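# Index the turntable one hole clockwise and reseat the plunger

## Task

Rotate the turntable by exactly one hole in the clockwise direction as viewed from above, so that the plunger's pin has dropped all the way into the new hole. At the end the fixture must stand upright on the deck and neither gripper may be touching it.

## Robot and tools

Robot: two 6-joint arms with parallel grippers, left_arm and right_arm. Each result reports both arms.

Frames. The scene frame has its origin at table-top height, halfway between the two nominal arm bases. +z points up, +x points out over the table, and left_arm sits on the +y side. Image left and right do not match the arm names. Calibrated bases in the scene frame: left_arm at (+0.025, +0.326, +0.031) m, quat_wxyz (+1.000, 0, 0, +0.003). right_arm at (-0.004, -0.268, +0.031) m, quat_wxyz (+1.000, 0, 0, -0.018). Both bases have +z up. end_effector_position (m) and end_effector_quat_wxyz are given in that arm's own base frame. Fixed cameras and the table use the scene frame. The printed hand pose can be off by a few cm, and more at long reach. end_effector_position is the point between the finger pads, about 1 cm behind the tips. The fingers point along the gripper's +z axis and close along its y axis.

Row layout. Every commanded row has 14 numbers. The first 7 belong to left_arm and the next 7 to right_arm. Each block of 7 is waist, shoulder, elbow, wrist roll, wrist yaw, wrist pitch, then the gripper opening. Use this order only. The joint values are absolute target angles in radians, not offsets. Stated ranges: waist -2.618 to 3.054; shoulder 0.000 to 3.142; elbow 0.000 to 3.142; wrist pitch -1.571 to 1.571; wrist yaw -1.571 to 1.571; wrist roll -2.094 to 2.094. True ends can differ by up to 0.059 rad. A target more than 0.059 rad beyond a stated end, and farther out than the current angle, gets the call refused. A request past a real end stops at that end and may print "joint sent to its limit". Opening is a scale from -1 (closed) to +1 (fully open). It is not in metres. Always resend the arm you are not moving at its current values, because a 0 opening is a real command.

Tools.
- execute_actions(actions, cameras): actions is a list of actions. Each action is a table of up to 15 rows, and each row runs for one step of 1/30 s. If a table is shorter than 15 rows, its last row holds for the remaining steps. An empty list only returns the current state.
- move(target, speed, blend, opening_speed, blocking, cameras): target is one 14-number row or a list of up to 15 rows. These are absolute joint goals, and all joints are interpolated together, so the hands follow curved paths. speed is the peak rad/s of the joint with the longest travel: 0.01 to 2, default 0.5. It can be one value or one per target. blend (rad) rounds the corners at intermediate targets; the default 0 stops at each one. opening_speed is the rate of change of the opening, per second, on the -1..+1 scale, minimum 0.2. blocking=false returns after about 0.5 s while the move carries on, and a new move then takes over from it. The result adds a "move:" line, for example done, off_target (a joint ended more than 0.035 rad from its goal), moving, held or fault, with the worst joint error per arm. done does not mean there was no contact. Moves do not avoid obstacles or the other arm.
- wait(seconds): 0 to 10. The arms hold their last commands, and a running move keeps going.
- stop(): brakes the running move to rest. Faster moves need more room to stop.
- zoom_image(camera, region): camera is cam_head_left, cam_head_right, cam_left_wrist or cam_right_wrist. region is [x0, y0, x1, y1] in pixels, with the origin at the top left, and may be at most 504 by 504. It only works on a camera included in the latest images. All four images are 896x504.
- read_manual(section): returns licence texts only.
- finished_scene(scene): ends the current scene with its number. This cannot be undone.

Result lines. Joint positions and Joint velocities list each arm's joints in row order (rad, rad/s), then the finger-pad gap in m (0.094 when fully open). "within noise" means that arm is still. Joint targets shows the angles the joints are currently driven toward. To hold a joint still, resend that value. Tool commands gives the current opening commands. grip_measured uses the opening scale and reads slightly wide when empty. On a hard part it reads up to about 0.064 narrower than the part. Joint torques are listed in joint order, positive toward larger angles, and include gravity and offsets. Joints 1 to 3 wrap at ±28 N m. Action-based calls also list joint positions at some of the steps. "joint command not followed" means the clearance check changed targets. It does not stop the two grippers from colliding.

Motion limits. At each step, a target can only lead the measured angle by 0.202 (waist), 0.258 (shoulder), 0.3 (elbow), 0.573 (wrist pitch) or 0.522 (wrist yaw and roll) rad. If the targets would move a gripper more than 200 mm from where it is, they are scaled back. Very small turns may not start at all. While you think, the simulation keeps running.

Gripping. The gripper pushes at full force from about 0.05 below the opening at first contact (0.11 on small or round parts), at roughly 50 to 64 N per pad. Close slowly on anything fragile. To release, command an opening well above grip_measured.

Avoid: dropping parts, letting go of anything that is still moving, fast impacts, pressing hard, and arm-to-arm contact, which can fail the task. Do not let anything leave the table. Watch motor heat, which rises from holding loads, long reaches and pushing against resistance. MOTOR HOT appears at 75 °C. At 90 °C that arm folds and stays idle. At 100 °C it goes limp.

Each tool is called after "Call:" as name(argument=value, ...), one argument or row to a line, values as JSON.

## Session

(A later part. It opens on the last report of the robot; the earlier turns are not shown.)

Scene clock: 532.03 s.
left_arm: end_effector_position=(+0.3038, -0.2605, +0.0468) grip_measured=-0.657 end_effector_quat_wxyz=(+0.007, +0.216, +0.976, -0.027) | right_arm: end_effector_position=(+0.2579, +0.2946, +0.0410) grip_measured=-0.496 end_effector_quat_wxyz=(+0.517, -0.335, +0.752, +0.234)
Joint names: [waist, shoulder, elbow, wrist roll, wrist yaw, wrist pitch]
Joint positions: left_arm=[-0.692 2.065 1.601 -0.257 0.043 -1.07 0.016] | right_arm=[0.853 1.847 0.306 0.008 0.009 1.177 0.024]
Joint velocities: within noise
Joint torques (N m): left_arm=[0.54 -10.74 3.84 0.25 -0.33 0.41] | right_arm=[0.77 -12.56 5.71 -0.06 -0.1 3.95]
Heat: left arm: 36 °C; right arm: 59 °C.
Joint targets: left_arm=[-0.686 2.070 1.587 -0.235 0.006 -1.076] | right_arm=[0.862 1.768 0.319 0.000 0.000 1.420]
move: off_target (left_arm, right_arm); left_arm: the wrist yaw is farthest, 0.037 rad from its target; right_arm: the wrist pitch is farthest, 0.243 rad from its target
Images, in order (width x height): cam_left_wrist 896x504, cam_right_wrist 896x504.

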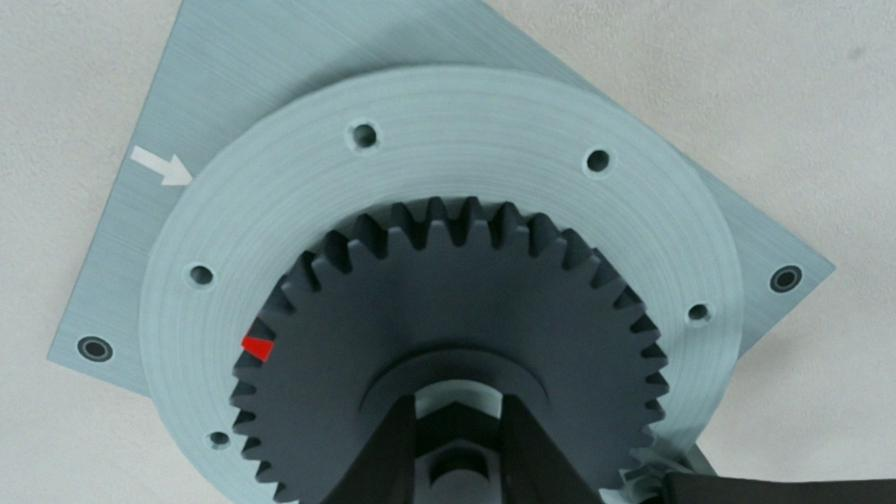

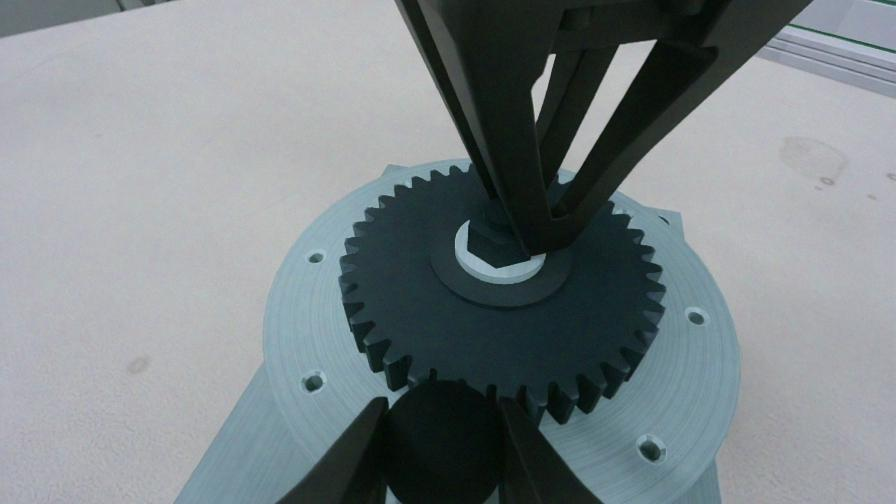

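Call:
move(
  target=[
    [-0.686,2.07,1.587,-0.14,0.006,-1.076,-0.85,0.862,1.768,0.319,0,0,1.40,-0.9],
  ],
  speed=0.3,
  cameras=["cam_right_wrist","cam_left_wrist"],
)

Call:
zoom_image(
  camera="cam_right_wrist",
  region=[250, 130, 750, 504],
)

Scene clock: 545.47 s.
left_arm: end_effector_position=(+0.3034, -0.2612, +0.0468) grip_measured=-0.657 end_effector_quat_wxyz=(+0.007, +0.263, +0.964, -0.029) | right_arm: end_effector_position=(+0.2579, +0.2946, +0.0409) grip_measured=-0.496 end_effector_quat_wxyz=(+0.517, -0.335, +0.752, +0.233)
Joint names: [waist, shoulder, elbow, wrist roll, wrist yaw, wrist pitch]
Joint positions: left_arm=[-0.692 2.065 1.601 -0.161 0.047 -1.069 0.016] | right_arm=[0.853 1.847 0.306 0.008 0.009 1.177 0.024]
Joint velocities: within noise
Joint torques (N m): left_arm=[0.53 -10.73 3.84 0.26 -0.37 0.4] | right_arm=[0.79 -12.56 5.74 -0.07 -0.11 3.75]
Heat: left arm: 36 °C; right arm: 61 °C.
Joint targets: left_arm=[-0.686 2.070 1.587 -0.140 0.006 -1.076] | right_arm=[0.862 1.768 0.319 0.000 0.000 1.400]
move: off_target (left_arm, right_arm); left_arm: the wrist yaw is farthest, 0.041 rad from its target; right_arm: the wrist pitch is farthest, 0.223 rad from its target
Images, in order (width x height): cam_left_wrist 896x504, cam_right_wrist 896x504.

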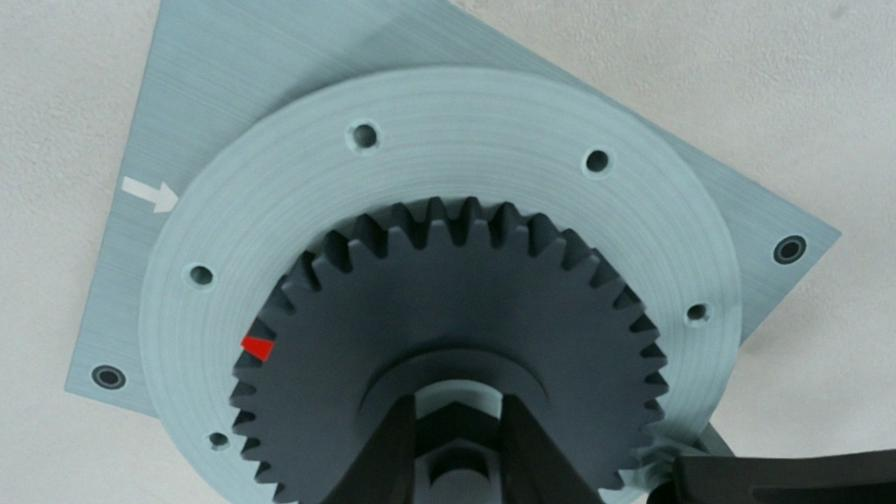

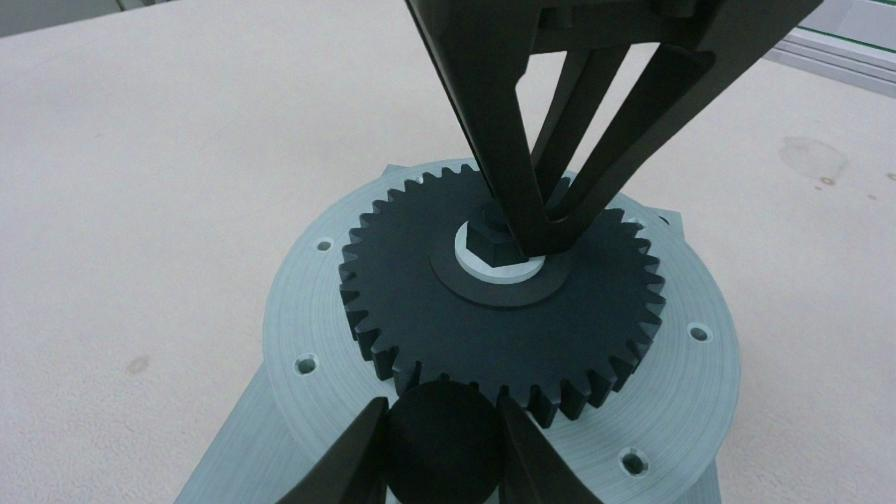

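Scaled by 1.008 from the camera's 896x504 image, which has a finer 1280x720 frame.

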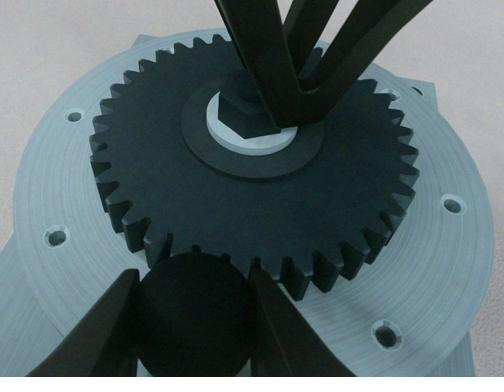

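Call:
move(
  target=[
    [-0.686,2.07,1.587,-0.222,0.006,-1.076,-0.85,0.862,1.768,0.319,0,0,1.40,-0.9],
  ],
  speed=0.3,
  cameras=["cam_right_wrist","cam_left_wrist"],
)

Call:
zoom_image(
  camera="cam_right_wrist",
  region=[250, 130, 750, 504],
)

Scene clock: 560.53 s.
left_arm: end_effector_position=(+0.3036, -0.2611, +0.0468) grip_measured=-0.657 end_effector_quat_wxyz=(+0.007, +0.239, +0.970, -0.029) | right_arm: end_effector_position=(+0.2579, +0.2946, +0.0409) grip_measured=-0.496 end_effector_quat_wxyz=(+0.517, -0.335, +0.752, +0.233)
Joint names: [waist, shoulder, elbow, wrist roll, wrist yaw, wrist pitch]
Joint positions: left_arm=[-0.692 2.065 1.601 -0.209 0.046 -1.069 0.016] | right_arm=[0.853 1.847 0.306 0.008 0.009 1.177 0.024]
Joint velocities: within noise
Joint torques (N m): left_arm=[0.47 -10.71 3.84 -0.11 -0.37 0.41] | right_arm=[0.79 -12.49 5.7 -0.08 -0.1 3.75]
Heat: left arm: 37 °C; right arm: 63 °C.
Joint targets: left_arm=[-0.686 2.070 1.587 -0.222 0.006 -1.076] | right_arm=[0.862 1.768 0.319 0.000 0.000 1.400]
move: off_target (left_arm, right_arm); left_arm: the wrist yaw is farthest, 0.040 rad from its target; right_arm: the wrist pitch is farthest, 0.223 rad from its target
Images, in order (width x height): cam_left_wrist 896x504, cam_right_wrist 896x504.

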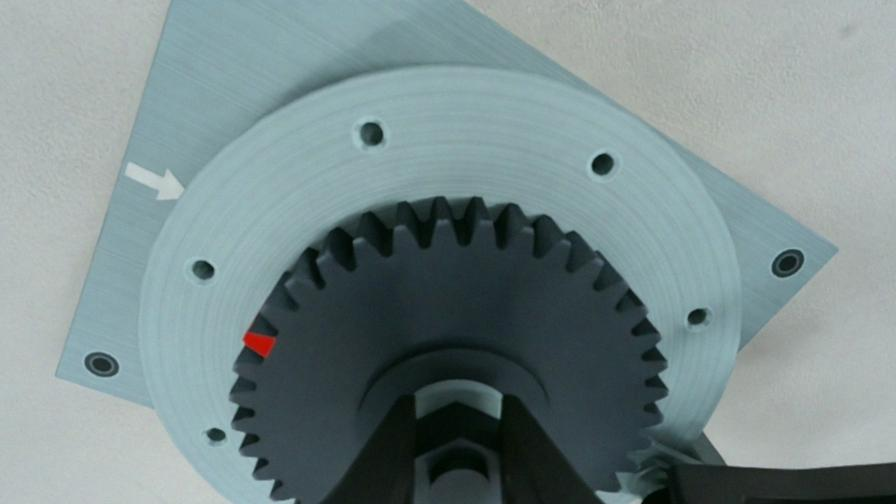

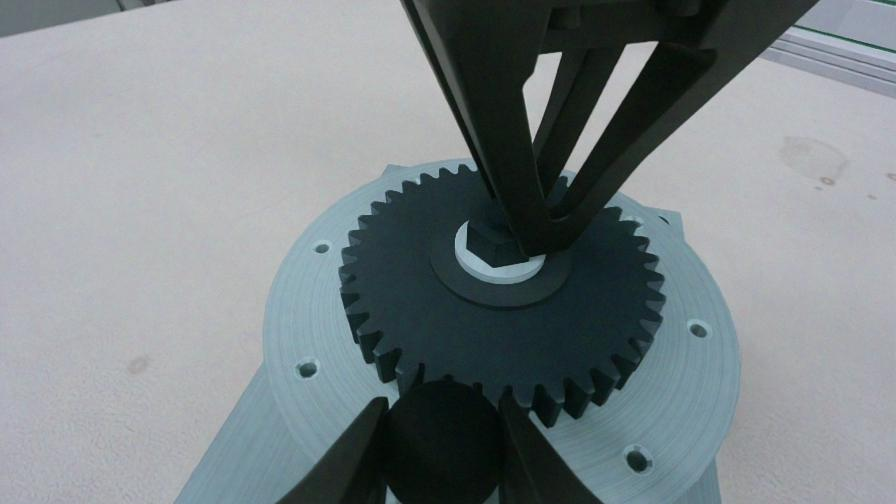

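Scaled by 1.008 from the camera's 896x504 image, which has a finer 1280x720 frame.

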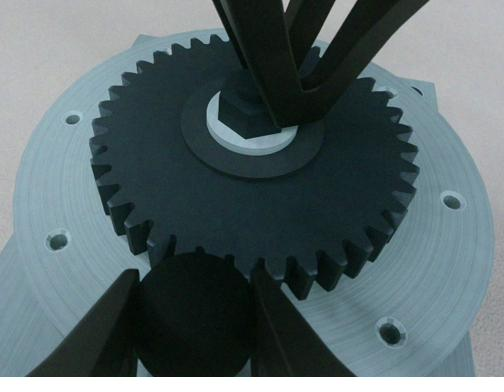

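Call:
move(
  target=[
    [-0.686,2.07,1.587,-0.237,0.006,-1.076,-0.85,0.862,1.768,0.319,0,0,1.40,-0.9],
    [-0.686,2.07,1.587,-0.237,0.006,-1.076,-0.85,0.862,1.95,0.319,0,0,1.28,-0.9],
  ],
  speed=0.12,
  cameras=["cam_right_wrist","cam_left_wrist"],
)

Call:
zoom_image(
  camera="cam_right_wrist",
  region=[250, 130, 750, 504],
)

Scene clock: 571.43 s.
left_arm: end_effector_position=(+0.3045, -0.2600, +0.0468) grip_measured=-0.657 end_effector_quat_wxyz=(+0.008, +0.232, +0.972, -0.025) | right_arm: end_effector_position=(+0.2586, +0.2954, +0.0342) grip_measured=-0.496 end_effector_quat_wxyz=(+0.524, -0.333, +0.747, +0.237)
Joint names: [waist, shoulder, elbow, wrist roll, wrist yaw, wrist pitch]
Joint positions: left_arm=[-0.692 2.065 1.601 -0.225 0.038 -1.069 0.016] | right_arm=[0.853 1.927 0.302 0.008 0.009 1.28 0.024]
Joint velocities: within noise
Joint torques (N m): left_arm=[0.5 -10.77 3.81 -0.12 -0.29 0.4] | right_arm=[0.75 -4.68 5.57 -0.06 -0.1 1.74]
Heat: left arm: 37 °C; right arm: 63 °C.
Joint targets: left_arm=[-0.686 2.070 1.587 -0.237 0.006 -1.076] | right_arm=[0.862 1.950 0.319 0.000 0.000 1.280]
move: done
Images, in order (width x height): cam_left_wrist 896x504, cam_right_wrist 896x504.

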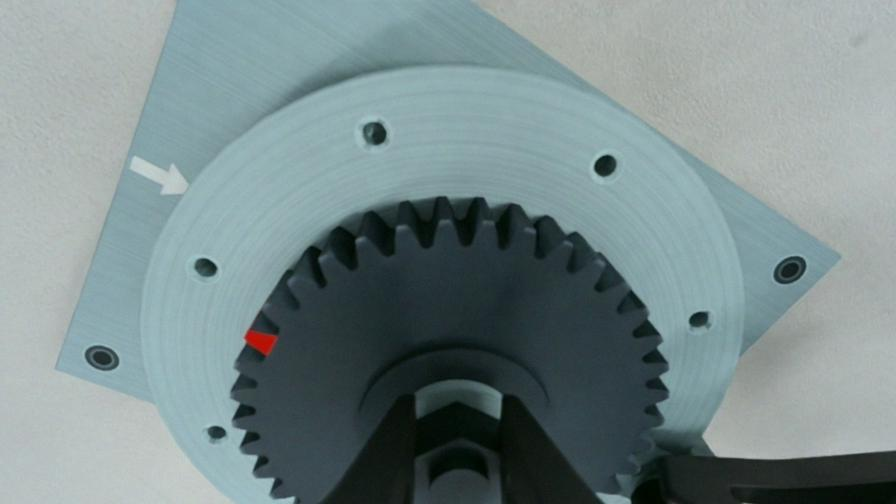

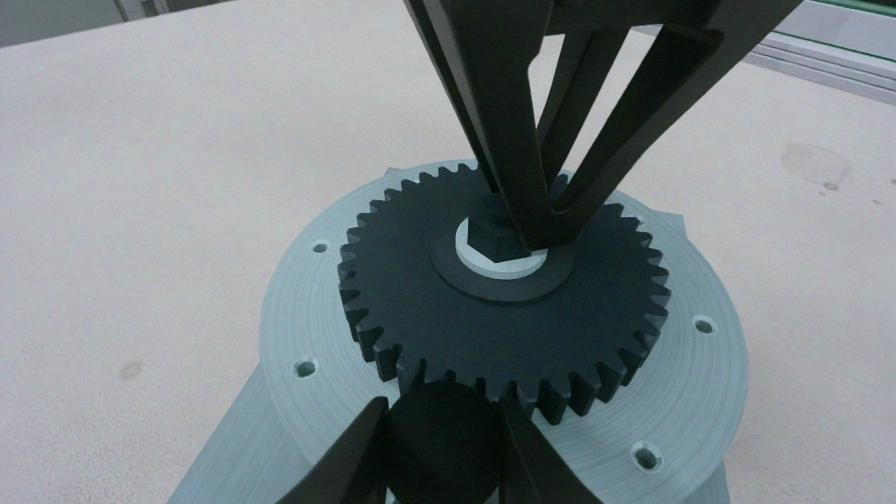

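Scaled by 1.008 from the camera's 896x504 image, which has a finer 1280x720 frame.

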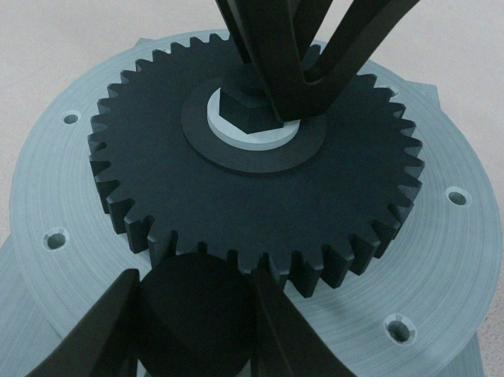

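Call:
move(
  target=[
    [-0.686,2.07,1.587,-0.237,0.006,-1.076,-0.85,0.862,1.942,0.319,0,0,1.28,0.2],
    [-0.686,2.07,1.587,-0.237,0.006,-1.076,-0.85,0.862,1.828,0.228,0,0,1.257,0.2],
    [-0.686,2.07,1.587,-0.237,0.006,-1.076,-0.85,0.85,1.66,0.1,0,0,1.21,0.2],
  ],
  speed=0.3,
  blend=[0,0.03,0],
  opening_speed=0.6,
  cameras=["cam_right_wrist","cam_left_wrist"],
)

Call:
zoom_image(
  camera="cam_right_wrist",
  region=[300, 150, 600, 450],
)

Scene clock: 583.53 s.
left_arm: end_effector_position=(+0.3045, -0.2600, +0.0468) grip_measured=-0.657 end_effector_quat_wxyz=(+0.008, +0.232, +0.972, -0.025) | right_arm: end_effector_position=(+0.2254, +0.2574, +0.0519) grip_measured=+0.198 end_effector_quat_wxyz=(+0.524, -0.333, +0.747, +0.237)
Joint names: [waist, shoulder, elbow, wrist roll, wrist yaw, wrist pitch]
Joint positions: left_arm=[-0.692 2.065 1.601 -0.225 0.038 -1.069 0.016] | right_arm=[0.853 1.678 0.107 0.008 0.009 1.225 0.056]
Joint velocities: within noise
Joint torques (N m): left_arm=[0.49 -10.76 3.81 -0.13 -0.28 0.4] | right_arm=[-0.42 -5.82 3.63 -0.06 -0.11 1.6]
Heat: left arm: 37 °C; right arm: 56 °C.
Joint targets: left_arm=[-0.686 2.070 1.587 -0.237 0.006 -1.076] | right_arm=[0.850 1.660 0.100 0.000 0.000 1.210]
move: done
Images, in order (width x height): cam_left_wrist 896x504, cam_right_wrist 896x504.

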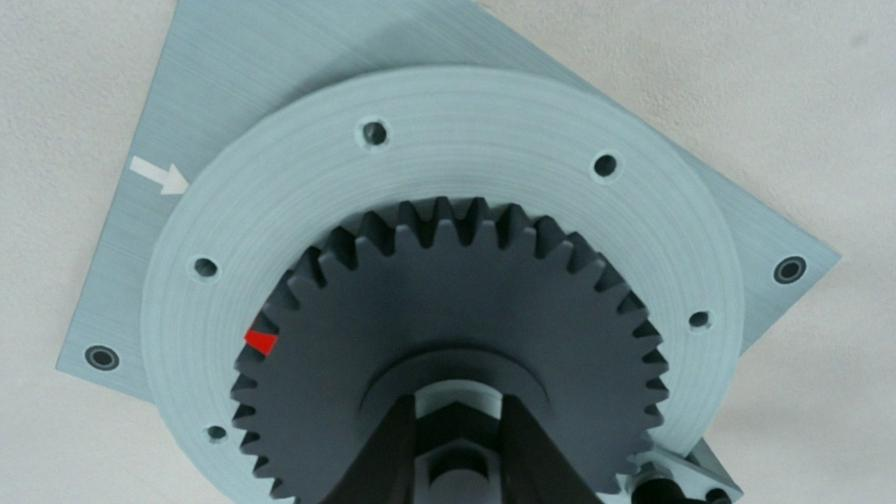

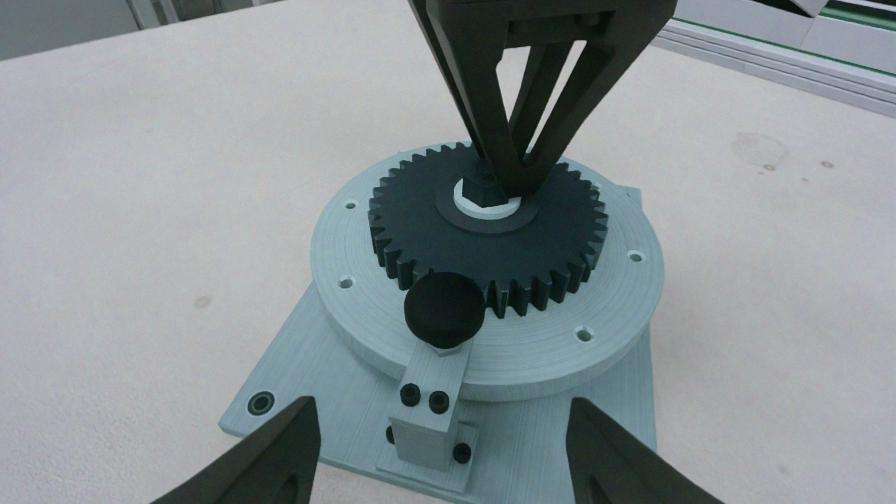

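Scaled by 1.680 from the camera's 896x504 image, which has a finer 1280x720 frame.

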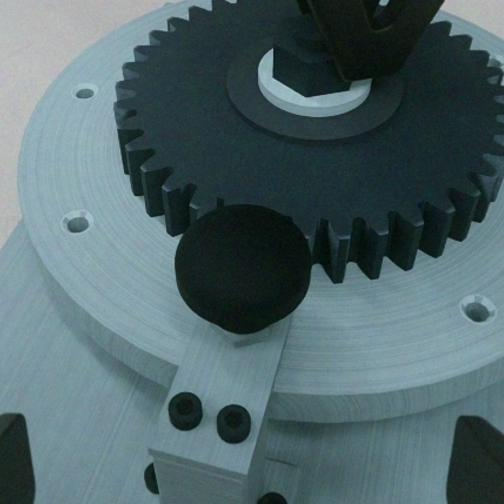

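Call:
move(
  target=[
    [-0.686,2.07,1.587,-0.237,0.006,-1.076,-0.1,0.85,1.66,0.10,0,0,1.21,0.2],
    [-0.686,2.07,1.65,-0.237,0.006,-1.13,-0.1,0.85,1.5,0.10,0,0,1.21,0.2],
    [-0.686,2.05,1.79,-0.237,0,-1.32,-0.1,0.82,1.0,0.02,0,0,0.5,0.2],
  ],
  opening_speed=0.6,
  speed=0.5,
  cameras=["cam_head_left","cam_left_wrist","cam_right_wrist"],
)

Scene clock: 624.73 s.
left_arm: end_effector_position=(+0.2985, -0.2481, +0.0870) grip_measured=-0.102 end_effector_quat_wxyz=(-0.017, +0.230, +0.973, +0.004) | right_arm: end_effector_position=(+0.1951, +0.2118, +0.0601) grip_measured=+0.198 end_effector_quat_wxyz=(+0.480, -0.337, +0.782, +0.209)
Joint names: [waist, shoulder, elbow, wrist roll, wrist yaw, wrist pitch]
Joint positions: left_arm=[-0.692 2.065 1.763 -0.227 0.008 -1.303 0.042] | right_arm=[0.829 1.013 0.031 0.008 0.009 0.514 0.056]
Joint velocities: within noise
Joint torques (N m): left_arm=[0.49 -12.62 7.02 -0.09 -0.09 0.13] | right_arm=[-0.94 -2.07 6.65 -0.06 -0.11 1.57]
Heat: left arm: 37 °C; right arm: 51 °C.
Joint targets: left_arm=[-0.686 2.050 1.790 -0.237 0.000 -1.320] | right_arm=[0.820 1.000 0.020 0.000 0.000 0.500]
move: done
Images, in order (width x height): cam_head_left 896x504, cam_left_wrist 896x504, cam_right_wrist 896x504.

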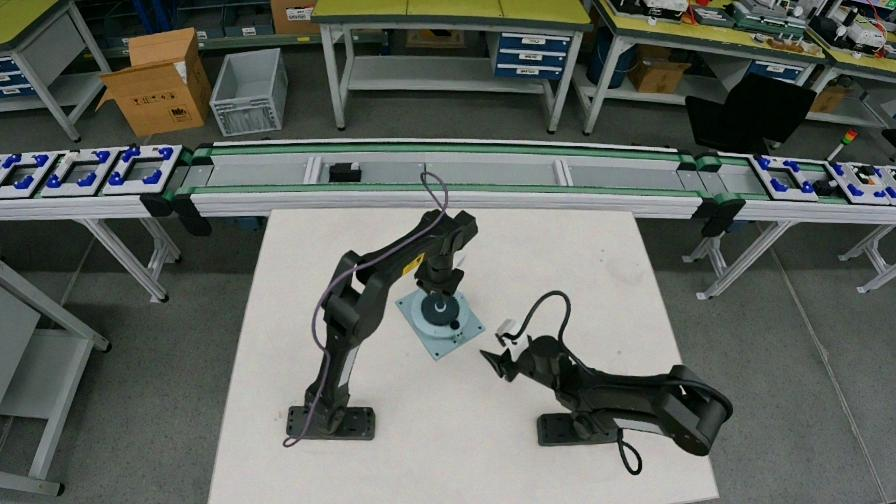

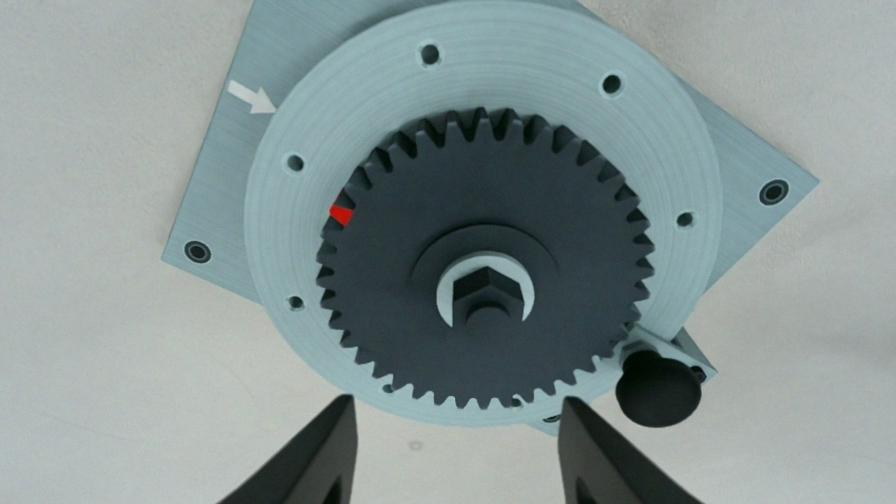

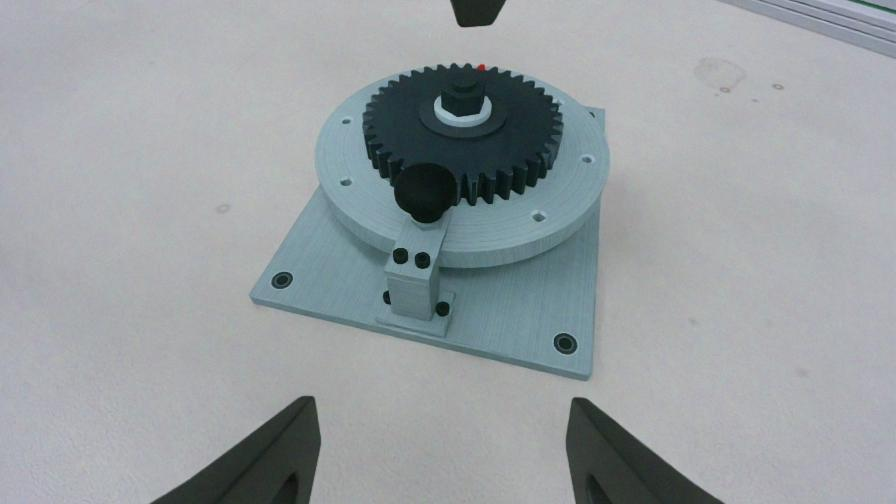

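Call:
finished_scene(
  scene=1,
  done=true,
)

The scene is finished: the task was done.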